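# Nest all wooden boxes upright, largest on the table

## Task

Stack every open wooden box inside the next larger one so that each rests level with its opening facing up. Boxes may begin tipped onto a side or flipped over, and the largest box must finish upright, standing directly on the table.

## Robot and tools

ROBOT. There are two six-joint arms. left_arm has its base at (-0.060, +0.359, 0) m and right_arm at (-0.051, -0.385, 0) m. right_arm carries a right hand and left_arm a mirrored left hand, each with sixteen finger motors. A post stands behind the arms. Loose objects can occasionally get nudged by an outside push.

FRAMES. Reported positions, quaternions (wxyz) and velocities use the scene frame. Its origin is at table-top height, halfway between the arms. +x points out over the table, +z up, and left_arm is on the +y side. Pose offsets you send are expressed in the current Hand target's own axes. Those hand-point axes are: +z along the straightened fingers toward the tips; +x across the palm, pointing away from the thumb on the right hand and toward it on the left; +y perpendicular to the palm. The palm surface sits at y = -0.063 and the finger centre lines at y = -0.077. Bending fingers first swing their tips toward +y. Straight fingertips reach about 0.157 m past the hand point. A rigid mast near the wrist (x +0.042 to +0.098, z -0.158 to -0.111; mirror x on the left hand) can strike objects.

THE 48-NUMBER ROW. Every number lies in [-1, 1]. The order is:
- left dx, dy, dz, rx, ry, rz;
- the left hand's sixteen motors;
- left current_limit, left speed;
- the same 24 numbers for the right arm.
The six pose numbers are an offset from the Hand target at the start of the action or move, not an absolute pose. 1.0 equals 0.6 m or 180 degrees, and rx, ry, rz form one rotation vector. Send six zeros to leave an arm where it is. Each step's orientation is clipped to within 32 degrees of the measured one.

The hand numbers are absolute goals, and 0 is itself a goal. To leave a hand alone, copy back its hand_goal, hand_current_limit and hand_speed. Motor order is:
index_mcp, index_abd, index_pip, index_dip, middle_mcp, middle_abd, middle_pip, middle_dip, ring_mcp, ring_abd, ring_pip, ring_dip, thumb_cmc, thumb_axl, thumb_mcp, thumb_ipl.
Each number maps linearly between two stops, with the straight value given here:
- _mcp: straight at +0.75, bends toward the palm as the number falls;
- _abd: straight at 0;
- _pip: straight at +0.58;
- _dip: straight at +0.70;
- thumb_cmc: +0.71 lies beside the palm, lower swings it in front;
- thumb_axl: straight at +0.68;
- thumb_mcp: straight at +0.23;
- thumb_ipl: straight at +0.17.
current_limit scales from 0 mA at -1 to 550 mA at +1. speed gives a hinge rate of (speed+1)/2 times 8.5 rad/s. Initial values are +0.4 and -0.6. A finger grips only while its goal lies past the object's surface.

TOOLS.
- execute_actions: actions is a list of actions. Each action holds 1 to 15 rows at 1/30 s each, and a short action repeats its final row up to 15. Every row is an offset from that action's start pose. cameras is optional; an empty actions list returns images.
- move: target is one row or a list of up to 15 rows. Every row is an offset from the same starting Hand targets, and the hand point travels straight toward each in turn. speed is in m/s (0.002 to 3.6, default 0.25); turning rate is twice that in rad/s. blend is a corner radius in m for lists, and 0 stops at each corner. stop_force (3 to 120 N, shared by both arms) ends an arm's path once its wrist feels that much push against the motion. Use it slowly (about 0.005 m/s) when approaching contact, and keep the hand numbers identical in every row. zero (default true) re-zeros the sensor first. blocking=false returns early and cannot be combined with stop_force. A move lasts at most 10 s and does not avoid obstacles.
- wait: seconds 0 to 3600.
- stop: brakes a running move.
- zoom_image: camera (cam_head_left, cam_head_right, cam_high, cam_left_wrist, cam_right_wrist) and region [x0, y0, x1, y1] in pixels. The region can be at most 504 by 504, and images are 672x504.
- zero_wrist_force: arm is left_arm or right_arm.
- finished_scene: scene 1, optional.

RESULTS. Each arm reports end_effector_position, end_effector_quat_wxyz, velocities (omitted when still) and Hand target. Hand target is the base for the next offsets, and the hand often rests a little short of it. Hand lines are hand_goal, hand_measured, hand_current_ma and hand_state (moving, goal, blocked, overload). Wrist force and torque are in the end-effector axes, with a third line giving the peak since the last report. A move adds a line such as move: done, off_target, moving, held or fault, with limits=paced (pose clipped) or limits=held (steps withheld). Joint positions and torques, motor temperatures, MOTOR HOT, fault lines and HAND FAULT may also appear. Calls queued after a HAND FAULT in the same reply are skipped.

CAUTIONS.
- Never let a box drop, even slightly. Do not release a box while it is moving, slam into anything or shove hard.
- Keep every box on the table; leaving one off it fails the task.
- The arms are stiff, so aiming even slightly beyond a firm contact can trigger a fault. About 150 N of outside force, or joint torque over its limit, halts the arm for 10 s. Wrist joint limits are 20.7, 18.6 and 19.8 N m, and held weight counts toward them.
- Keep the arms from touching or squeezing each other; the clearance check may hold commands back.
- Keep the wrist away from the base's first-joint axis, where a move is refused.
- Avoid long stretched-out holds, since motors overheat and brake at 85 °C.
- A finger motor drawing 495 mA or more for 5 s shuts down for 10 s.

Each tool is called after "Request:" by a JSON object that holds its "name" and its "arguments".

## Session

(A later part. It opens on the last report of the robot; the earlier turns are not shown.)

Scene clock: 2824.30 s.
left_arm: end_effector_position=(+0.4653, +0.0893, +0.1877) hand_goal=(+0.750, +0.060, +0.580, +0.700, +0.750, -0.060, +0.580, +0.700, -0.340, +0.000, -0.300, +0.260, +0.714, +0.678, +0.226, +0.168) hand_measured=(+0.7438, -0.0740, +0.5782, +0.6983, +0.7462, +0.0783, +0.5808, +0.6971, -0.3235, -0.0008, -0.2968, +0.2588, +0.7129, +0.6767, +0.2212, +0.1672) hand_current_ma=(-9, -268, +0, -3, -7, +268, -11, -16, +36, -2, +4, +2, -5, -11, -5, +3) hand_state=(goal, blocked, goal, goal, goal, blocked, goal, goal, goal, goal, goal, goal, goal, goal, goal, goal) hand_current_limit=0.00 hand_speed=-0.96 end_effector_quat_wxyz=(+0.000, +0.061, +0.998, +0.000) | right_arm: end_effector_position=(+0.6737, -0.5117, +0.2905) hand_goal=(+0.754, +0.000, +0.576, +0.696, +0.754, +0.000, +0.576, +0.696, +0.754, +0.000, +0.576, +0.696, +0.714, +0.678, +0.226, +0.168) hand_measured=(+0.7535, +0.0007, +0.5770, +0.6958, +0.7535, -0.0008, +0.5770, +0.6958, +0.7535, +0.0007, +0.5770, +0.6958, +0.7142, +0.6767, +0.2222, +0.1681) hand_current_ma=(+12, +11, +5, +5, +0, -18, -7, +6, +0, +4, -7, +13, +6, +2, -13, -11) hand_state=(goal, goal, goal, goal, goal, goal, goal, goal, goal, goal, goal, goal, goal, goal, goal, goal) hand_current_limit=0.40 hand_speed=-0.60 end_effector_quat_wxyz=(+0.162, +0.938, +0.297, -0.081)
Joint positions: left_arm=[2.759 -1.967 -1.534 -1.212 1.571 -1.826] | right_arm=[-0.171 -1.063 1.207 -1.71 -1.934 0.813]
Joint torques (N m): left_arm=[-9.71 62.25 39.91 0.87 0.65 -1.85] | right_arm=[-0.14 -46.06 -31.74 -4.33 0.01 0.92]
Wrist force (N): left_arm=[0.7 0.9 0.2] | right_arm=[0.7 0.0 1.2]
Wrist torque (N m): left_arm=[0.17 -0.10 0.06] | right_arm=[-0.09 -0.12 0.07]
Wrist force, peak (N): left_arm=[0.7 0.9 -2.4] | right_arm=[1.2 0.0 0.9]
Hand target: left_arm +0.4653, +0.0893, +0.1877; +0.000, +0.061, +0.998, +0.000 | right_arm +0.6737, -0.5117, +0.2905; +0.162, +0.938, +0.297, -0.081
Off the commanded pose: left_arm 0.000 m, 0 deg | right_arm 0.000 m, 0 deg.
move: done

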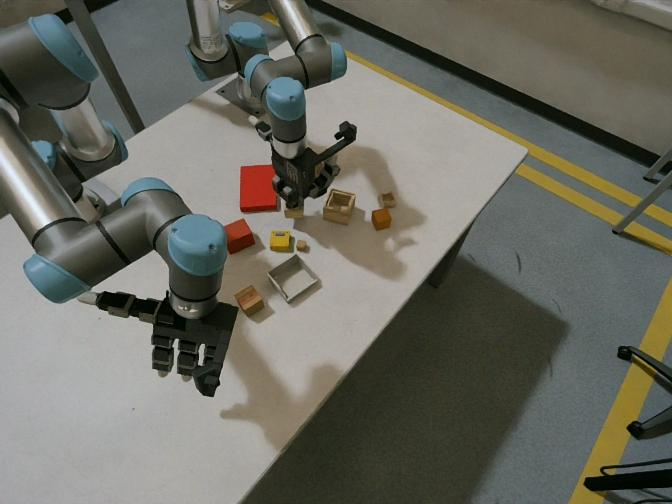

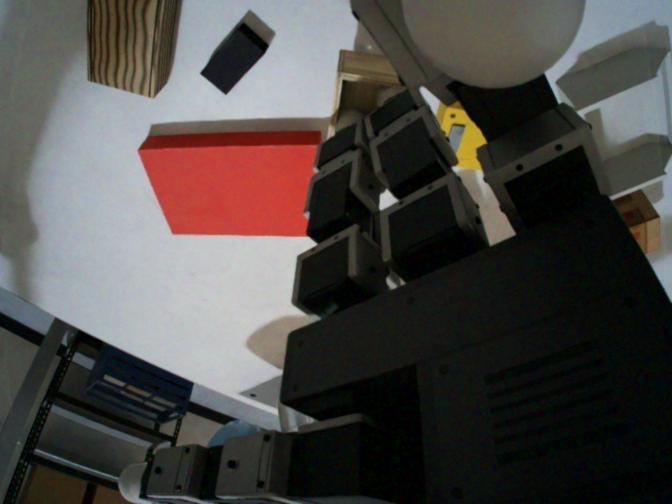

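Request:
{"name": "execute_actions", "arguments": {"actions": [], "cameras": ["cam_head_left","cam_head_right","cam_high"]}}

Request:
{"name": "zoom_image", "arguments": {"camera": "cam_head_left", "region": [230, 140, 330, 230]}}

Request:
{"name": "zoom_image", "arguments": {"camera": "cam_head_right", "region": [200, 140, 300, 230]}}

Scene clock: 2866.13 s.
left_arm: end_effector_position=(+0.4653, +0.0893, +0.1877) hand_goal=(+0.750, +0.060, +0.580, +0.700, +0.750, -0.060, +0.580, +0.700, -0.340, +0.000, -0.300, +0.260, +0.714, +0.678, +0.226, +0.168) hand_measured=(+0.7450, -0.0726, +0.5795, +0.6983, +0.7462, +0.0798, +0.5795, +0.6983, -0.3235, -0.0008, -0.2968, +0.2588, +0.7129, +0.6777, +0.2212, +0.1681) hand_current_ma=(-12, -275, -6, -1, -5, +269, -9, -10, +38, +0, +5, -11, -18, -17, +0, -3) hand_state=(goal, blocked, goal, goal, goal, blocked, goal, goal, goal, goal, goal, goal, goal, goal, goal, goal) hand_current_limit=0.00 hand_speed=-0.96 end_effector_quat_wxyz=(+0.000, +0.061, +0.998, +0.000) | right_arm: end_effector_position=(+0.6737, -0.5117, +0.2905) hand_goal=(+0.754, +0.000, +0.576, +0.696, +0.754, +0.000, +0.576, +0.696, +0.754, +0.000, +0.576, +0.696, +0.714, +0.678, +0.226, +0.168) hand_measured=(+0.7535, -0.0008, +0.5770, +0.6958, +0.7535, -0.0008, +0.5770, +0.6958, +0.7535, -0.0008, +0.5770, +0.6958, +0.7142, +0.6777, +0.2222, +0.1681) hand_current_ma=(-1, -7, +10, +0, +6, +4, +18, -12, +4, +1, -5, -10, -1, -7, -17, +1) hand_state=(goal, goal, goal, goal, goal, goal, goal, goal, goal, goal, goal, goal, goal, goal, goal, goal) hand_current_limit=0.40 hand_speed=-0.60 end_effector_quat_wxyz=(+0.162, +0.938, +0.297, -0.081)
Joint positions: left_arm=[2.759 -1.967 -1.533 -1.212 1.571 -1.826] | right_arm=[-0.171 -1.063 1.207 -1.71 -1.934 0.813]
Joint velocities: within noise
Joint torques (N m): left_arm=[-8.21 62.74 39.79 0.83 0.59 -1.98] | right_arm=[-0.19 -46.97 -32.21 -4.06 -0.05 0.92]
Motor temperatures (°C): left_arm=[29 28 31 30 32 34] | right_arm=[28 29 28 34 34 32]
Wrist force (N): left_arm=[0.9 0.8 -0.1] | right_arm=[0.8 0.1 0.9]
Wrist torque (N m): left_arm=[0.17 -0.12 0.08] | right_arm=[-0.06 -0.13 0.08]
Wrist force, peak (N): left_arm=[0.9 0.9 0.3] | right_arm=[1.0 -0.4 1.5]
Hand target: left_arm +0.4653, +0.0893, +0.1877; +0.000, +0.061, +0.998, +0.000 | right_arm +0.6737, -0.5117, +0.2905; +0.162, +0.938, +0.297, -0.081
Off the commanded pose: left_arm 0.000 m, 0 deg | right_arm 0.000 m, 0 deg.
Images, in order (width x height): cam_head_left 672x504, cam_head_right 672x504, cam_high 672x504.

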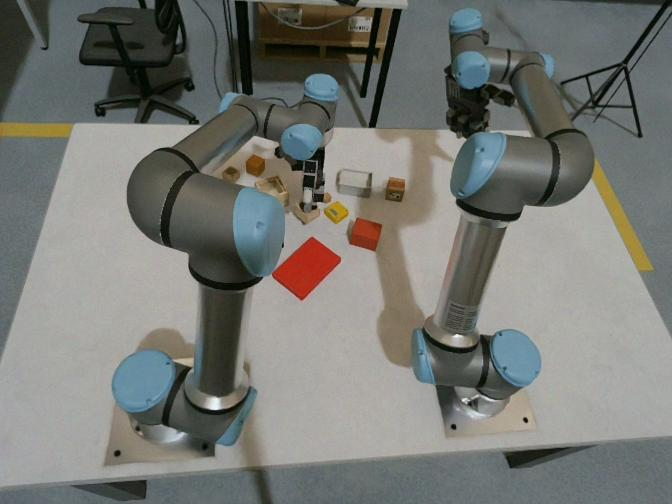

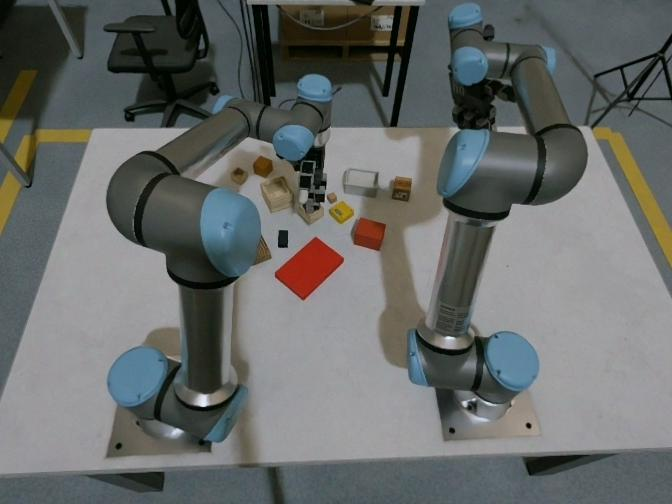

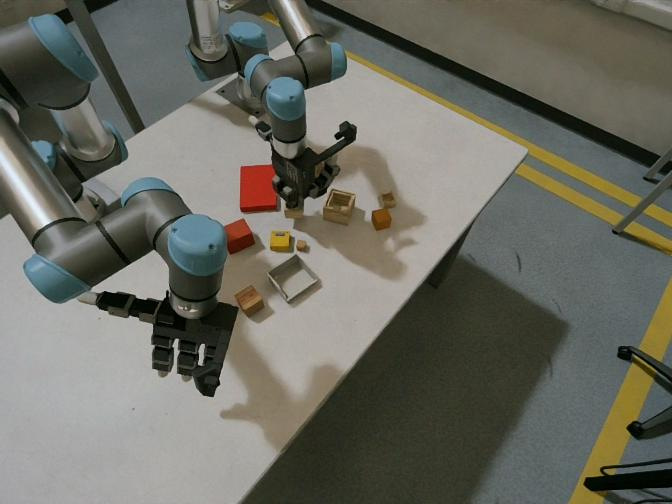

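Scaled by 5.040.

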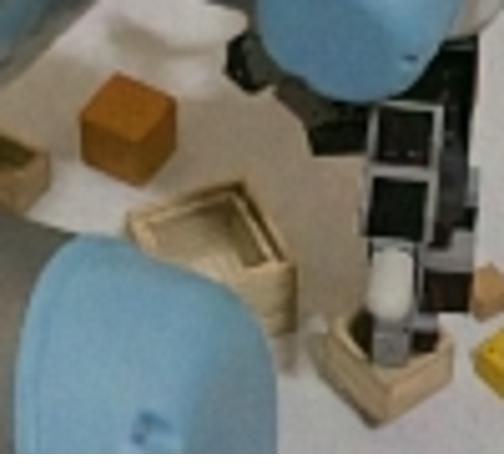

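Scaled by 5.040.

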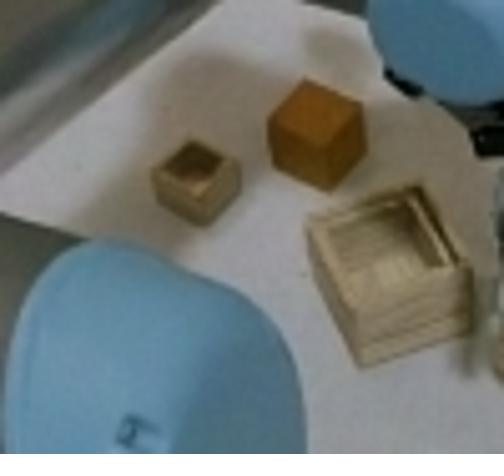

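Request:
{"name": "move", "arguments": {"target": [[0,0,-0.0667,0,0,0, 0.75,0.06,0.58,0.70, 0.75,-0.06,0.58,0.70, -0.34,0,-0.30,0.26, 0.714,0.678,0.226,0.168, 0.0,-0.96, 0,0,0,0,0,0, 0.754,0,0.576,0.696,0.754,0,0.576,0.696,0.754,0,0.576,0.696,0.714,0.678,0.226,0.168,0.4,-0.6],[-0.1468,0.1787,-0.0667,0,0,0.0761, 0.75,0.06,0.58,0.70, 0.75,-0.06,0.58,0.70, -0.34,0,-0.30,0.26, 0.714,0.678,0.226,0.168, 0.0,-0.96, 0,0,0,0,0,0, 0.754,0,0.576,0.696,0.754,0,0.576,0.696,0.754,0,0.576,0.696,0.714,0.678,0.226,0.168,0.4,-0.6]], "speed": 0.06, "blend": 0.01, "cameras": ["cam_high","cam_left_wrist","cam_head_left","cam_head_right"]}}

Request:
{"name": "zoom_image", "arguments": {"camera": "cam_high", "region": [305, 165, 375, 235]}}

Request:
{"name": "zoom_image", "arguments": {"camera": "cam_left_wrist", "region": [280, 0, 440, 150]}}

Request:
{"name": "zoom_image", "arguments": {"camera": "cam_head_right", "region": [240, 160, 320, 230]}}

Scene clock: 2912.60 s.
left_arm: end_effector_position=(+0.5658, +0.1849, +0.2278) hand_goal=(+0.750, +0.060, +0.580, +0.700, +0.750, -0.060, +0.580, +0.700, -0.340, +0.000, -0.300, +0.260, +0.714, +0.678, +0.226, +0.168) hand_measured=(+0.7450, -0.0726, +0.5782, +0.6983, +0.7474, +0.0798, +0.5821, +0.6971, -0.3223, +0.0007, -0.2968, +0.2588, +0.7129, +0.6777, +0.2212, +0.1681) hand_current_ma=(-13, -264, +12, -2, -8, +280, -14, -11, +41, -6, +6, -4, -11, -7, -17, -14) hand_state=(goal, blocked, goal, goal, goal, blocked, goal, goal, goal, goal, goal, goal, goal, goal, goal, goal) hand_current_limit=0.00 hand_speed=-0.96 end_effector_quat_wxyz=(+0.000, +0.180, +0.984, +0.000) | right_arm: end_effector_position=(+0.6737, -0.5117, +0.2905) hand_goal=(+0.754, +0.000, +0.576, +0.696, +0.754, +0.000, +0.576, +0.696, +0.754, +0.000, +0.576, +0.696, +0.714, +0.678, +0.226, +0.168) hand_measured=(+0.7535, -0.0008, +0.5770, +0.6958, +0.7535, +0.0007, +0.5770, +0.6958, +0.7535, +0.0007, +0.5770, +0.6971, +0.7142, +0.6777, +0.2232, +0.1681) hand_current_ma=(+1, +16, +0, +6, +6, +0, +3, -10, +9, +6, -18, +10, -1, +6, -18, +8) hand_state=(goal, goal, goal, goal, goal, goal, goal, goal, goal, goal, goal, goal, goal, goal, goal, goal) hand_current_limit=0.40 hand_speed=-0.60 end_effector_quat_wxyz=(+0.162, +0.938, +0.297, -0.081)
Joint positions: left_arm=[2.936 -1.997 -1.383 -1.333 1.571 -1.41] | right_arm=[-0.171 -1.063 1.207 -1.71 -1.934 0.813]
Joint torques (N m): left_arm=[8.54 20.97 41.47 0.68 -1.54 1.75] | right_arm=[0.57 -46.91 -31.9 -4.14 0.26 0.78]
Wrist force (N): left_arm=[0.5 0.5 0.0] | right_arm=[0.3 -0.1 1.2]
Wrist torque (N m): left_arm=[0.16 -0.07 -0.07] | right_arm=[-0.10 -0.07 0.04]
Wrist force, peak (N): left_arm=[1.8 -1.6 0.3] | right_arm=[1.2 0.0 1.3]
Hand target: left_arm +0.5658, +0.1849, +0.2278; +0.000, +0.180, +0.984, +0.000 | right_arm +0.6737, -0.5117, +0.2905; +0.162, +0.938, +0.297, -0.081
Off the commanded pose: left_arm 0.000 m, 0 deg | right_arm 0.000 m, 0 deg.
move: done
Images, in order (width x height): cam_head_left 672x504, cam_head_right 672x504, cam_high 672x504, cam_left_wrist 672x504.

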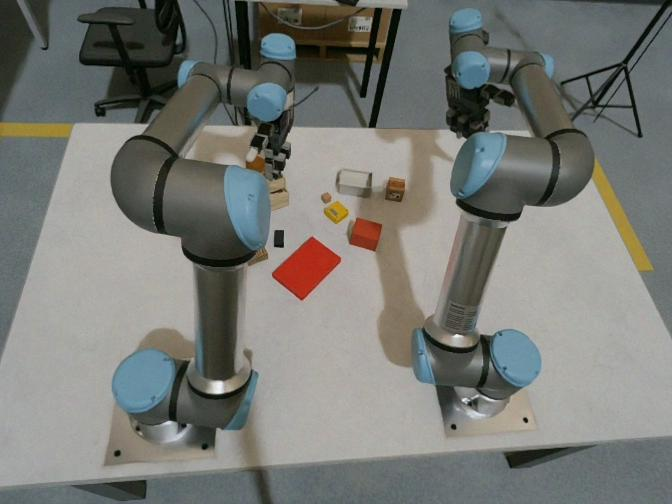

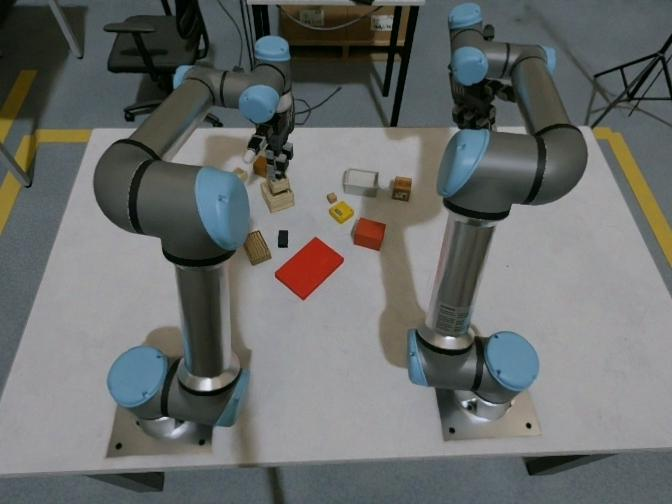

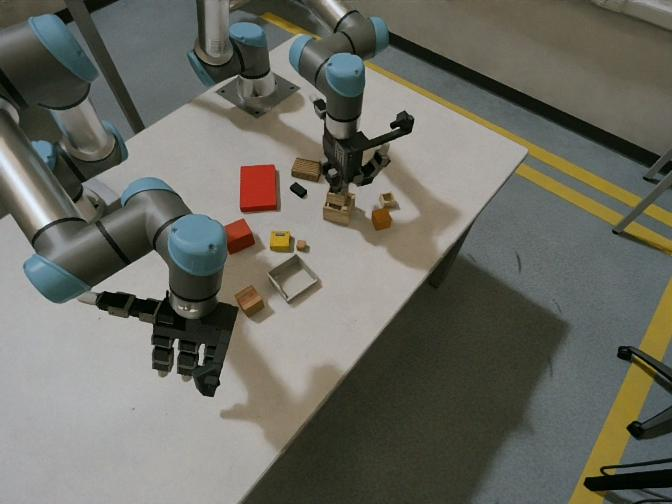

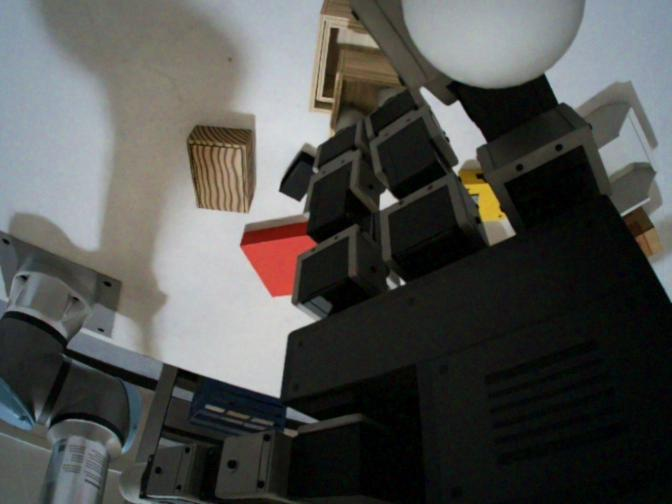

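Scaled by 7.200.

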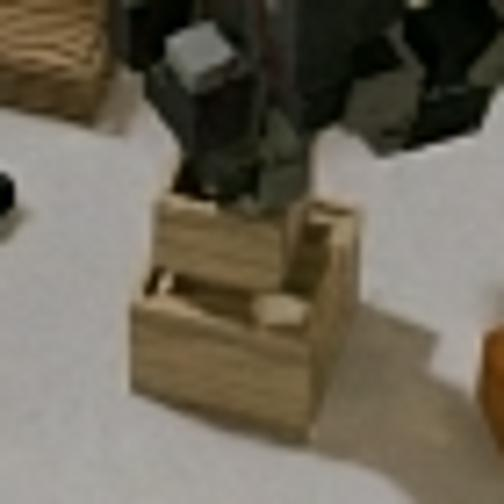

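Scaled by 3.150 from the camera's image (finer frame: 960x720).

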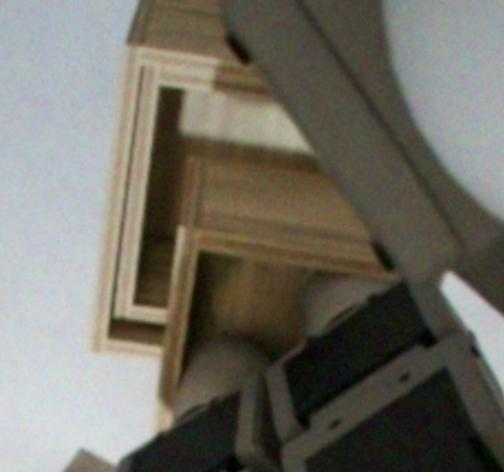

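Scaled by 6.300.

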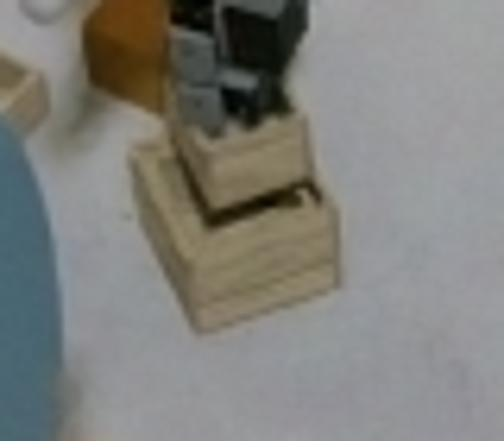

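Request:
{"name": "zoom_image", "arguments": {"camera": "cam_high", "region": [318, 180, 362, 230]}}

Request:
{"name": "zoom_image", "arguments": {"camera": "cam_head_right", "region": [255, 170, 300, 220]}}

Scaled by 10.080.

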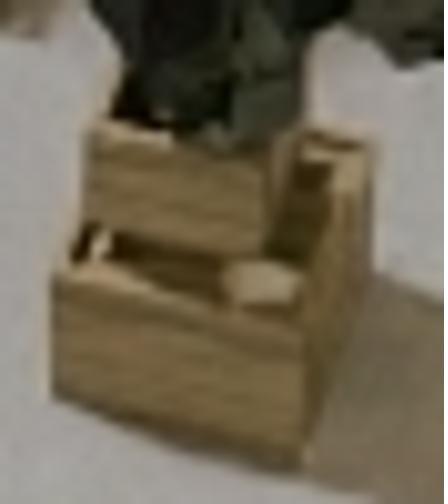

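Scaled by 10.080.

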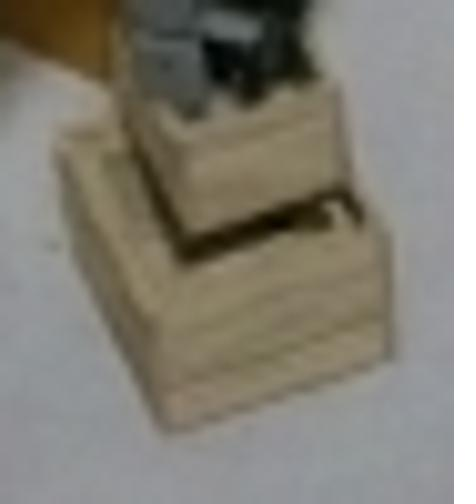

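Request:
{"name": "move", "arguments": {"target": [-0.0035,0.0106,0.0183,0,0,0, 0.75,0.06,0.58,0.70, 0.75,-0.06,0.58,0.70, -0.34,0,-0.30,0.26, 0.714,0.678,0.226,0.168, 0.0,-0.96, 0,0,0,0,0,0, 0.754,0,0.576,0.696,0.754,0,0.576,0.696,0.754,0,0.576,0.696,0.714,0.678,0.226,0.168,0.4,-0.6], "speed": 0.02, "cameras": ["cam_high","cam_left_wrist","cam_head_right"]}}

Request:
{"name": "zoom_image", "arguments": {"camera": "cam_high", "region": [318, 180, 362, 230]}}

Request:
{"name": "zoom_image", "arguments": {"camera": "cam_left_wrist", "region": [290, 0, 430, 140]}}

Request:
{"name": "zoom_image", "arguments": {"camera": "cam_head_right", "region": [255, 170, 300, 220]}}

Scene clock: 2966.93 s.
left_arm: end_effector_position=(+0.5700, +0.1901, +0.2169) hand_goal=(+0.750, +0.060, +0.580, +0.700, +0.750, -0.060, +0.580, +0.700, -0.340, +0.000, -0.300, +0.260, +0.714, +0.678, +0.226, +0.168) hand_measured=(+0.7462, -0.0726, +0.5782, +0.6996, +0.7474, +0.0798, +0.5821, +0.6971, -0.3235, +0.0007, -0.2968, +0.2601, +0.7117, +0.6777, +0.2222, +0.1672) hand_current_ma=(-4, -267, -8, -4, -4, +275, -7, -22, +41, -14, +1, -2, -8, +1, -10, -5) hand_state=(goal, blocked, goal, goal, goal, blocked, goal, goal, goal, goal, goal, goal, goal, goal, goal, goal) hand_current_limit=0.00 hand_speed=-0.96 end_effector_quat_wxyz=(+0.000, +0.180, +0.984, +0.000) | right_arm: end_effector_position=(+0.6737, -0.5117, +0.2905) hand_goal=(+0.754, +0.000, +0.576, +0.696, +0.754, +0.000, +0.576, +0.696, +0.754, +0.000, +0.576, +0.696, +0.714, +0.678, +0.226, +0.168) hand_measured=(+0.7535, +0.0007, +0.5757, +0.6958, +0.7523, +0.0007, +0.5770, +0.6971, +0.7535, +0.0007, +0.5770, +0.6958, +0.7142, +0.6767, +0.2222, +0.1681) hand_current_ma=(-1, -1, -6, +7, +3, -6, +16, -8, +8, +7, +2, -8, +8, +7, -8, +0) hand_state=(goal, goal, goal, goal, goal, goal, goal, goal, goal, goal, goal, goal, goal, goal, goal, goal) hand_current_limit=0.40 hand_speed=-0.60 end_effector_quat_wxyz=(+0.162, +0.938, +0.297, -0.081)
Joint positions: left_arm=[2.945 -2.008 -1.396 -1.309 1.571 -1.401] | right_arm=[-0.171 -1.063 1.207 -1.71 -1.934 0.813]
Joint torques (N m): left_arm=[7.85 22.86 7.47 4.87 -1.58 1.9] | right_arm=[-1.24 -46.37 -33.23 -4.18 -0.02 0.72]
Wrist force (N): left_arm=[0.3 0.7 0.1] | right_arm=[0.8 0.0 1.0]
Wrist torque (N m): left_arm=[0.17 -0.05 -0.09] | right_arm=[-0.06 -0.12 0.09]
Wrist force, peak (N): left_arm=[0.7 0.8 -0.2] | right_arm=[0.9 0.2 1.3]
Hand target: left_arm +0.5700, +0.1902, +0.2169; +0.000, +0.180, +0.984, +0.000 | right_arm +0.6737, -0.5117, +0.2905; +0.162, +0.938, +0.297, -0.081
Off the commanded pose: left_arm 0.000 m, 0 deg | right_arm 0.000 m, 0 deg.
move: done
Images, in order (width x height): cam_head_right 672x504, cam_high 672x504, cam_left_wrist 672x504.

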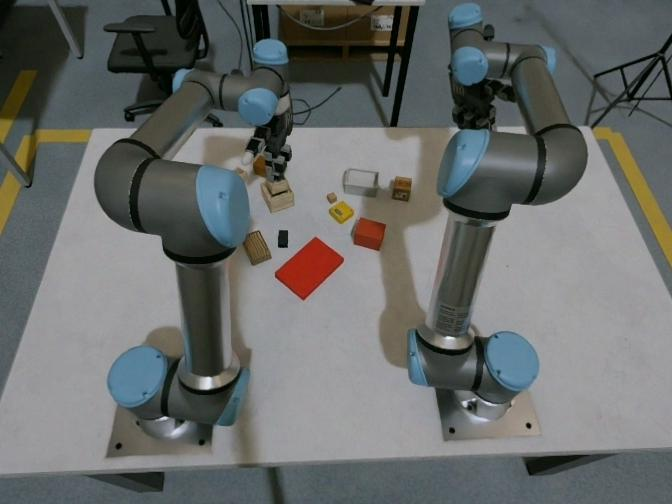

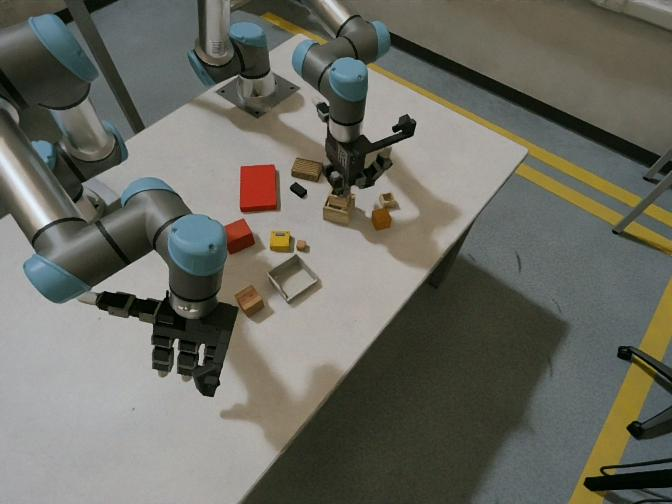

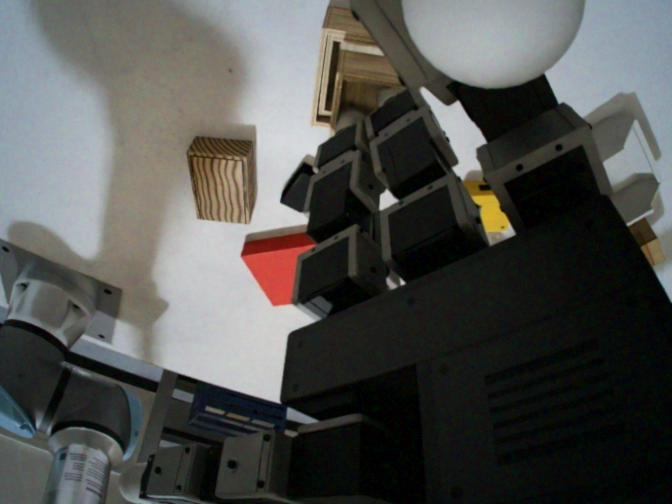

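Scaled by 10.080.

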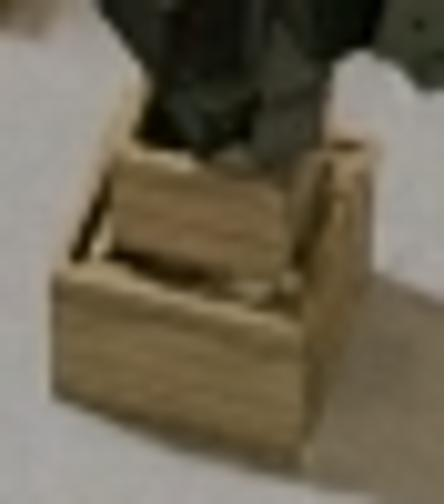

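Scaled by 3.600 from the camera's image (finer frame: 960x720).

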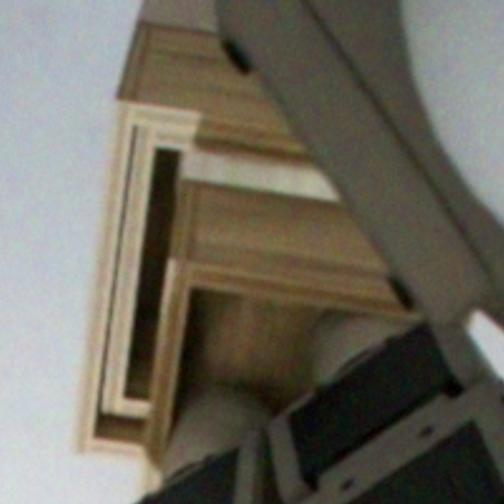

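Scaled by 10.080.

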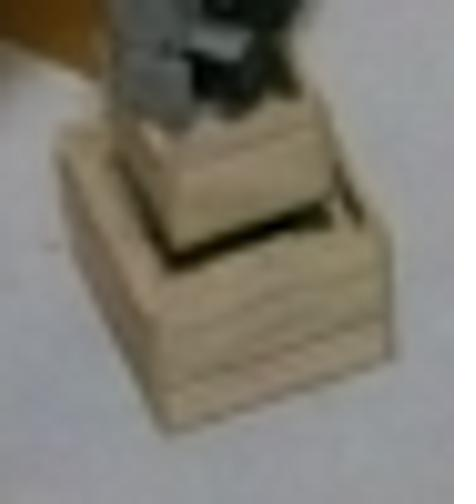

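Request:
{"name": "move", "arguments": {"target": [-0.0006,0.0006,0.1007,0,0,0, 0.75,0.06,0.58,0.70, 0.75,-0.06,0.58,0.70, -0.34,0,-0.30,0.26, 0.714,0.678,0.226,0.168, 0.0,-0.96, 0,0,0,0,0,0, 0.754,0,0.576,0.696,0.754,0,0.576,0.696,0.754,0,0.576,0.696,0.714,0.678,0.226,0.168,0.4,-0.6], "speed": 0.01, "stop_force": 3, "cameras": ["cam_high","cam_left_wrist","cam_head_right"]}}

Request:
{"name": "zoom_image", "arguments": {"camera": "cam_high", "region": [318, 180, 362, 230]}}

Request:
{"name": "zoom_image", "arguments": {"camera": "cam_left_wrist", "region": [290, 0, 430, 140]}}

Request:
{"name": "zoom_image", "arguments": {"camera": "cam_head_right", "region": [255, 170, 300, 220]}}

Scene clock: 2988.20 s.
left_arm: end_effector_position=(+0.5701, +0.1902, +0.2059) hand_goal=(+0.750, +0.060, +0.580, +0.700, +0.750, -0.060, +0.580, +0.700, -0.340, +0.000, -0.300, +0.260, +0.714, +0.678, +0.226, +0.168) hand_measured=(+0.7450, -0.0726, +0.5795, +0.7009, +0.7462, +0.0798, +0.5782, +0.7022, -0.3223, +0.0007, -0.2968, +0.2588, +0.7117, +0.6777, +0.2212, +0.1681) hand_current_ma=(-14, -266, -3, +2, -4, +283, -8, -10, +45, -5, +4, -3, -7, -16, -16, +3) hand_state=(goal, blocked, goal, goal, goal, blocked, goal, goal, goal, goal, goal, goal, goal, goal, goal, goal) hand_current_limit=0.00 hand_speed=-0.96 end_effector_quat_wxyz=(+0.000, +0.180, +0.984, +0.000) | right_arm: end_effector_position=(+0.6737, -0.5117, +0.2905) hand_goal=(+0.754, +0.000, +0.576, +0.696, +0.754, +0.000, +0.576, +0.696, +0.754, +0.000, +0.576, +0.696, +0.714, +0.678, +0.226, +0.168) hand_measured=(+0.7523, -0.0008, +0.5770, +0.6958, +0.7523, -0.0008, +0.5770, +0.6958, +0.7535, -0.0008, +0.5770, +0.6958, +0.7129, +0.6777, +0.2222, +0.1681) hand_current_ma=(+4, +1, -16, +5, +4, +2, +9, -27, +14, +6, -3, +14, +3, +10, -13, +0) hand_state=(goal, goal, goal, goal, goal, goal, goal, goal, goal, goal, goal, goal, goal, goal, goal, goal) hand_current_limit=0.40 hand_speed=-0.60 end_effector_quat_wxyz=(+0.162, +0.938, +0.297, -0.081)
Joint positions: left_arm=[2.945 -2.015 -1.414 -1.283 1.571 -1.401] | right_arm=[-0.171 -1.063 1.207 -1.71 -1.934 0.813]
Joint torques (N m): left_arm=[2.91 63.12 38.61 0.79 -1.7 1.4] | right_arm=[1.17 -46.48 -32.01 -4.15 -0.07 0.86]
Wrist force (N): left_arm=[1.2 0.8 -3.0] | right_arm=[0.9 -0.3 1.1]
Wrist torque (N m): left_arm=[0.41 -0.15 -0.01] | right_arm=[-0.11 -0.15 0.09]
Wrist force, peak (N): left_arm=[1.0 1.1 -4.2] | right_arm=[1.1 -0.1 1.2]
Hand target: left_arm +0.5701, +0.1902, +0.2059; +0.000, +0.180, +0.984, +0.000 (not the last commanded pose) | right_arm +0.6737, -0.5117, +0.2905; +0.162, +0.938, +0.297, -0.081
Off the commanded pose: left_arm 0.049 m, 0 deg | right_arm 0.000 m, 0 deg.
move: contact (left_arm)
Images, in order (width x height): cam_head_right 672x504, cam_high 672x504, cam_left_wrist 672x504.

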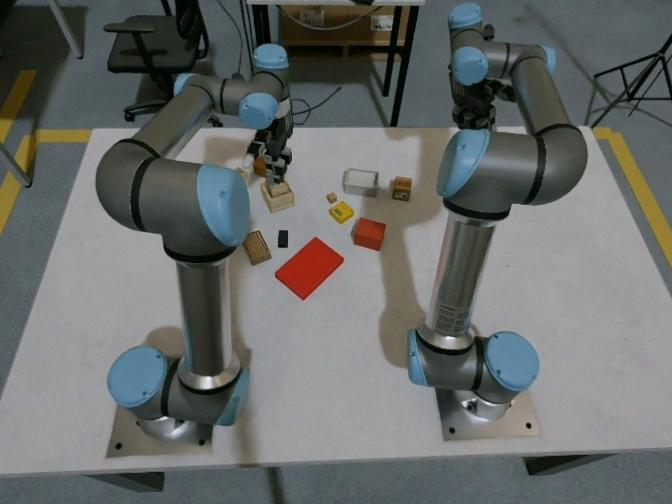

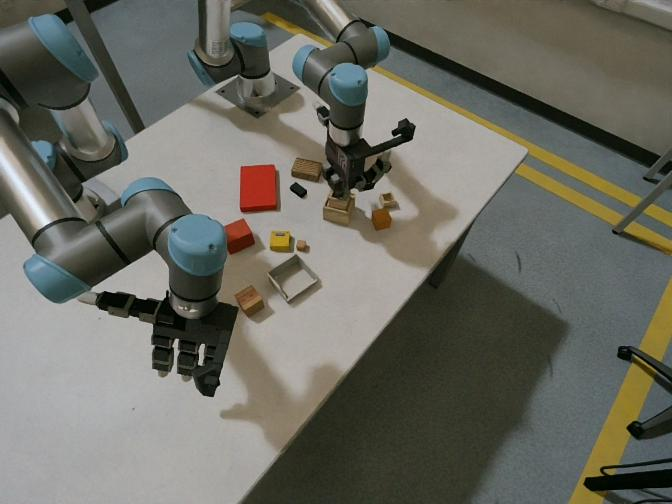

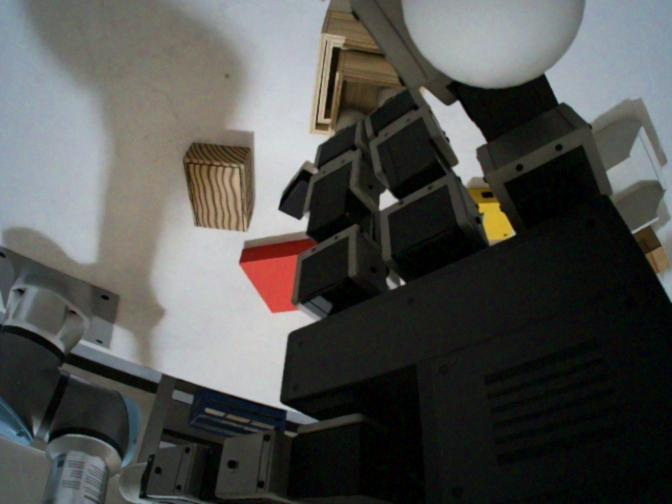

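Scaled by 10.080.

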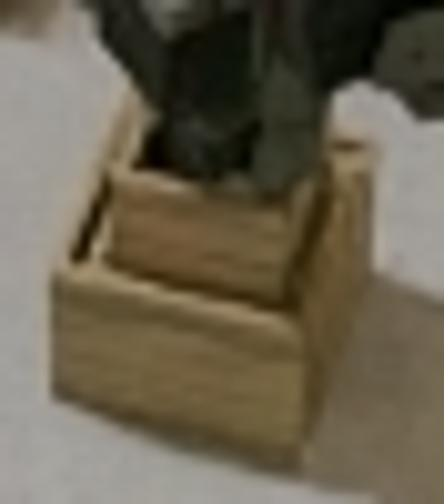

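Scaled by 3.600 from the camera's image (finer frame: 960x720).

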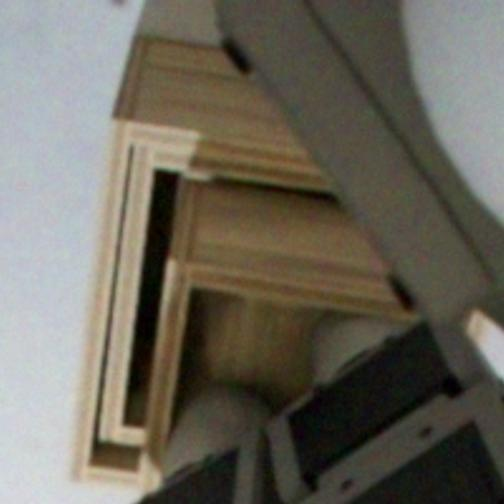

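Scaled by 10.080.

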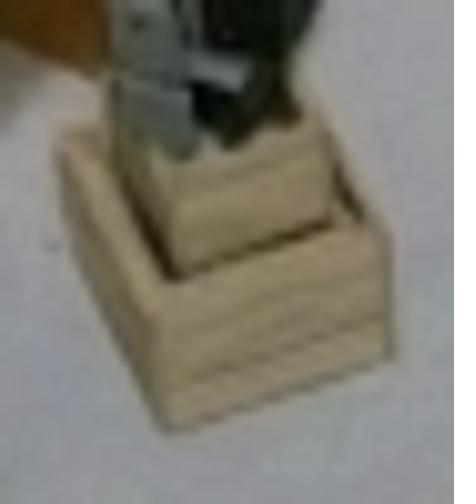

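Request:
{"name": "move", "arguments": {"target": [[0,0,-0.004,0,0,0, 0.75,0.06,0.58,0.70, 0.75,-0.06,0.58,0.70, -0.34,0,-0.30,0.26, 0.714,0.678,0.226,0.168, 0.0,-0.96, 0,0,0,0,0,0, 0.754,0,0.576,0.696,0.754,0,0.576,0.696,0.754,0,0.576,0.696,0.714,0.678,0.226,0.168,0.4,-0.6],[0.0025,0,-0.004,0,0,0, 0.75,0.06,0.58,0.70, 0.75,-0.06,0.58,0.70, -0.34,0,-0.30,0.26, 0.714,0.678,0.226,0.168, 0.0,-0.96, 0,0,0,0,0,0, 0.754,0,0.576,0.696,0.754,0,0.576,0.696,0.754,0,0.576,0.696,0.714,0.678,0.226,0.168,0.4,-0.6]], "speed": 0.02}}

Request:
{"name": "move", "arguments": {"target": [0,0,0.087,0,0,0, 0.75,0.06,0.58,0.70, 0.75,-0.06,0.58,0.70, -0.34,0,-0.30,0.26, 0.714,0.678,0.226,0.168, 0.0,-0.96, 0,0,0,0,0,0, 0.754,0,0.576,0.696,0.754,0,0.576,0.696,0.754,0,0.576,0.696,0.714,0.678,0.226,0.168,0.4,-0.6], "speed": 0.01, "stop_force": 3, "cameras": ["cam_high","cam_left_wrist"]}}

Request:
{"name": "zoom_image", "arguments": {"camera": "cam_high", "region": [318, 180, 362, 230]}}

Request:
{"name": "zoom_image", "arguments": {"camera": "cam_left_wrist", "region": [290, 0, 430, 140]}}

Scene clock: 3008.63 s.
left_arm: end_effector_position=(+0.5688, +0.1907, +0.2083) hand_goal=(+0.750, +0.060, +0.580, +0.700, +0.750, -0.060, +0.580, +0.700, -0.340, +0.000, -0.300, +0.260, +0.714, +0.678, +0.226, +0.168) hand_measured=(+0.7450, -0.0726, +0.5782, +0.6996, +0.7462, +0.0783, +0.5795, +0.7022, -0.3223, +0.0007, -0.2968, +0.2588, +0.7117, +0.6767, +0.2232, +0.1681) hand_current_ma=(-6, -269, -10, -7, -5, +272, -15, -9, +42, -8, +8, +6, -7, +2, -11, -9) hand_state=(goal, blocked, goal, goal, goal, blocked, goal, goal, goal, goal, goal, goal, goal, goal, goal, goal) hand_current_limit=0.00 hand_speed=-0.96 end_effector_quat_wxyz=(+0.000, +0.180, +0.984, +0.000) | right_arm: end_effector_position=(+0.6737, -0.5117, +0.2905) hand_goal=(+0.754, +0.000, +0.576, +0.696, +0.754, +0.000, +0.576, +0.696, +0.754, +0.000, +0.576, +0.696, +0.714, +0.678, +0.226, +0.168) hand_measured=(+0.7523, -0.0008, +0.5770, +0.6958, +0.7535, +0.0007, +0.5770, +0.6958, +0.7535, +0.0007, +0.5757, +0.6958, +0.7142, +0.6767, +0.2222, +0.1672) hand_current_ma=(+9, +13, +2, +9, +11, +5, -1, +7, +8, +16, -13, -1, +5, +0, -17, -13) hand_state=(goal, goal, goal, goal, goal, goal, goal, goal, goal, goal, goal, goal, goal, goal, goal, goal) hand_current_limit=0.40 hand_speed=-0.60 end_effector_quat_wxyz=(+0.162, +0.938, +0.297, -0.081)
Joint positions: left_arm=[2.945 -2.01 -1.415 -1.287 1.571 -1.4] | right_arm=[-0.171 -1.063 1.207 -1.71 -1.934 0.813]
Joint torques (N m): left_arm=[8.2 66.57 6.73 4.68 -1.41 1.87] | right_arm=[-0.28 -45.33 -33.85 -4.2 0.23 0.67]
Wrist force (N): left_arm=[0.5 0.5 0.3] | right_arm=[0.5 0.4 1.1]
Wrist torque (N m): left_arm=[0.14 -0.06 -0.06] | right_arm=[-0.01 -0.10 0.07]
Wrist force, peak (N): left_arm=[1.4 0.8 -3.4] | right_arm=[0.9 0.0 1.5]
Hand target: left_arm +0.5687, +0.1907, +0.2083; +0.000, +0.180, +0.984, +0.000 | right_arm +0.6737, -0.5117, +0.2905; +0.162, +0.938, +0.297, -0.081
Off the commanded pose: left_arm 0.000 m, 0 deg | right_arm 0.000 m, 0 deg.
move: done

Scene clock: 3010.33 s.
left_arm: end_effector_position=(+0.5687, +0.1907, +0.2055) hand_goal=(+0.750, +0.060, +0.580, +0.700, +0.750, -0.060, +0.580, +0.700, -0.340, +0.000, -0.300, +0.260, +0.714, +0.678, +0.226, +0.168) hand_measured=(+0.7450, -0.0740, +0.5782, +0.6983, +0.7462, +0.0783, +0.5795, +0.6971, -0.3235, +0.0007, -0.2956, +0.2588, +0.7129, +0.6767, +0.2222, +0.1691) hand_current_ma=(-3, -274, -3, -5, -1, +271, -6, -8, +46, -5, +2, -6, -21, -13, -12, +7) hand_state=(goal, blocked, goal, goal, goal, blocked, goal, goal, goal, goal, goal, goal, goal, goal, goal, goal) hand_current_limit=0.00 hand_speed=-0.96 end_effector_quat_wxyz=(+0.000, +0.180, +0.984, +0.000) | right_arm: end_effector_position=(+0.6737, -0.5117, +0.2905) hand_goal=(+0.754, +0.000, +0.576, +0.696, +0.754, +0.000, +0.576, +0.696, +0.754, +0.000, +0.576, +0.696, +0.714, +0.678, +0.226, +0.168) hand_measured=(+0.7535, -0.0008, +0.5770, +0.6958, +0.7535, -0.0008, +0.5770, +0.6958, +0.7535, +0.0007, +0.5770, +0.6958, +0.7142, +0.6777, +0.2222, +0.1681) hand_current_ma=(-8, +8, -6, +3, +4, +2, +7, -4, -7, +15, +6, -2, +14, +0, -9, +0) hand_state=(goal, goal, goal, goal, goal, goal, goal, goal, goal, goal, goal, goal, goal, goal, goal, goal) hand_current_limit=0.40 hand_speed=-0.60 end_effector_quat_wxyz=(+0.162, +0.938, +0.297, -0.081)
Joint positions: left_arm=[2.945 -2.012 -1.42 -1.28 1.571 -1.4] | right_arm=[-0.171 -1.063 1.207 -1.71 -1.934 0.813]
Joint torques (N m): left_arm=[4.88 63.36 39.1 0.56 -1.36 1.96] | right_arm=[0.33 -46.18 -32.39 -4.29 0.15 0.87]
Wrist force (N): left_arm=[1.0 1.7 -2.5] | right_arm=[0.8 -0.3 1.2]
Wrist torque (N m): left_arm=[0.44 -0.16 -0.05] | right_arm=[-0.12 -0.14 0.08]
Wrist force, peak (N): left_arm=[0.6 1.5 -4.6] | right_arm=[0.9 -0.1 1.3]
Hand target: left_arm +0.5687, +0.1907, +0.2055; +0.000, +0.180, +0.984, +0.000 (not the last commanded pose) | right_arm +0.6737, -0.5117, +0.2905; +0.162, +0.938, +0.297, -0.081
Off the commanded pose: left_arm 0.049 m, 0 deg | right_arm 0.000 m, 0 deg.
move: contact (left_arm)

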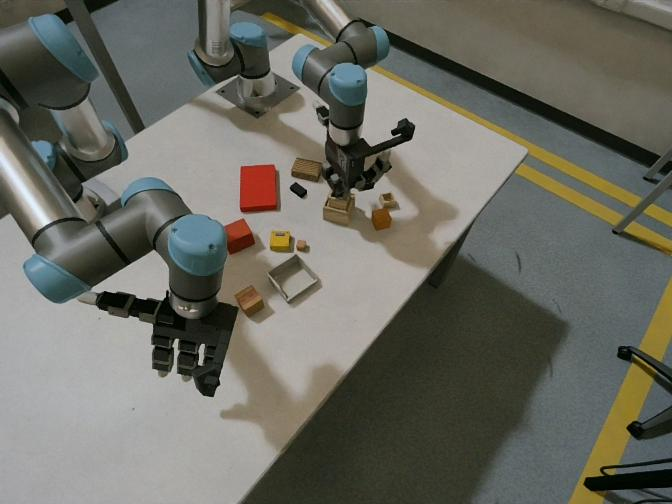

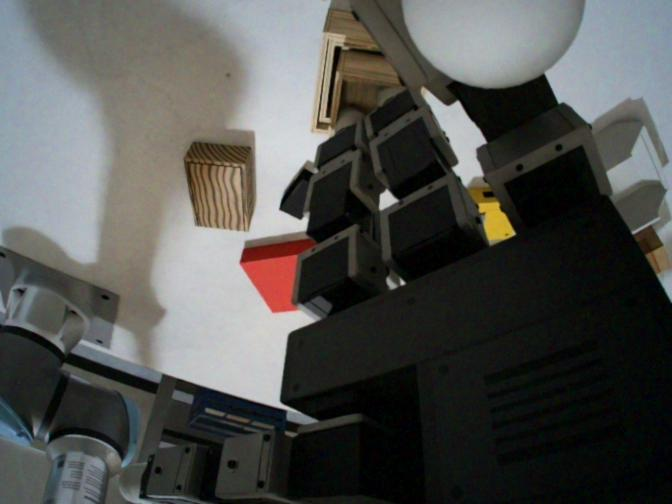

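Scaled by 10.080.

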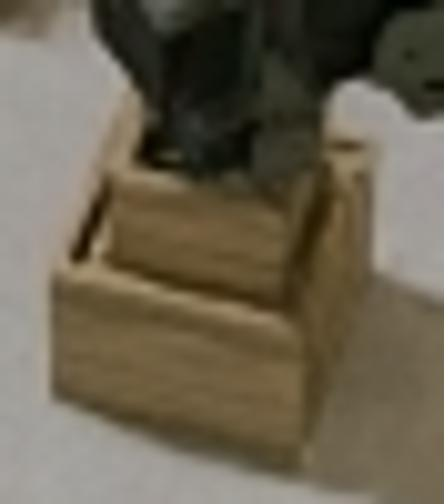

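Scaled by 3.600 from the camera's image (finer frame: 960x720).

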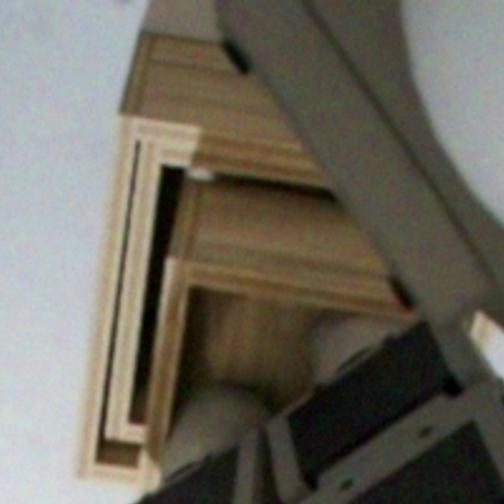

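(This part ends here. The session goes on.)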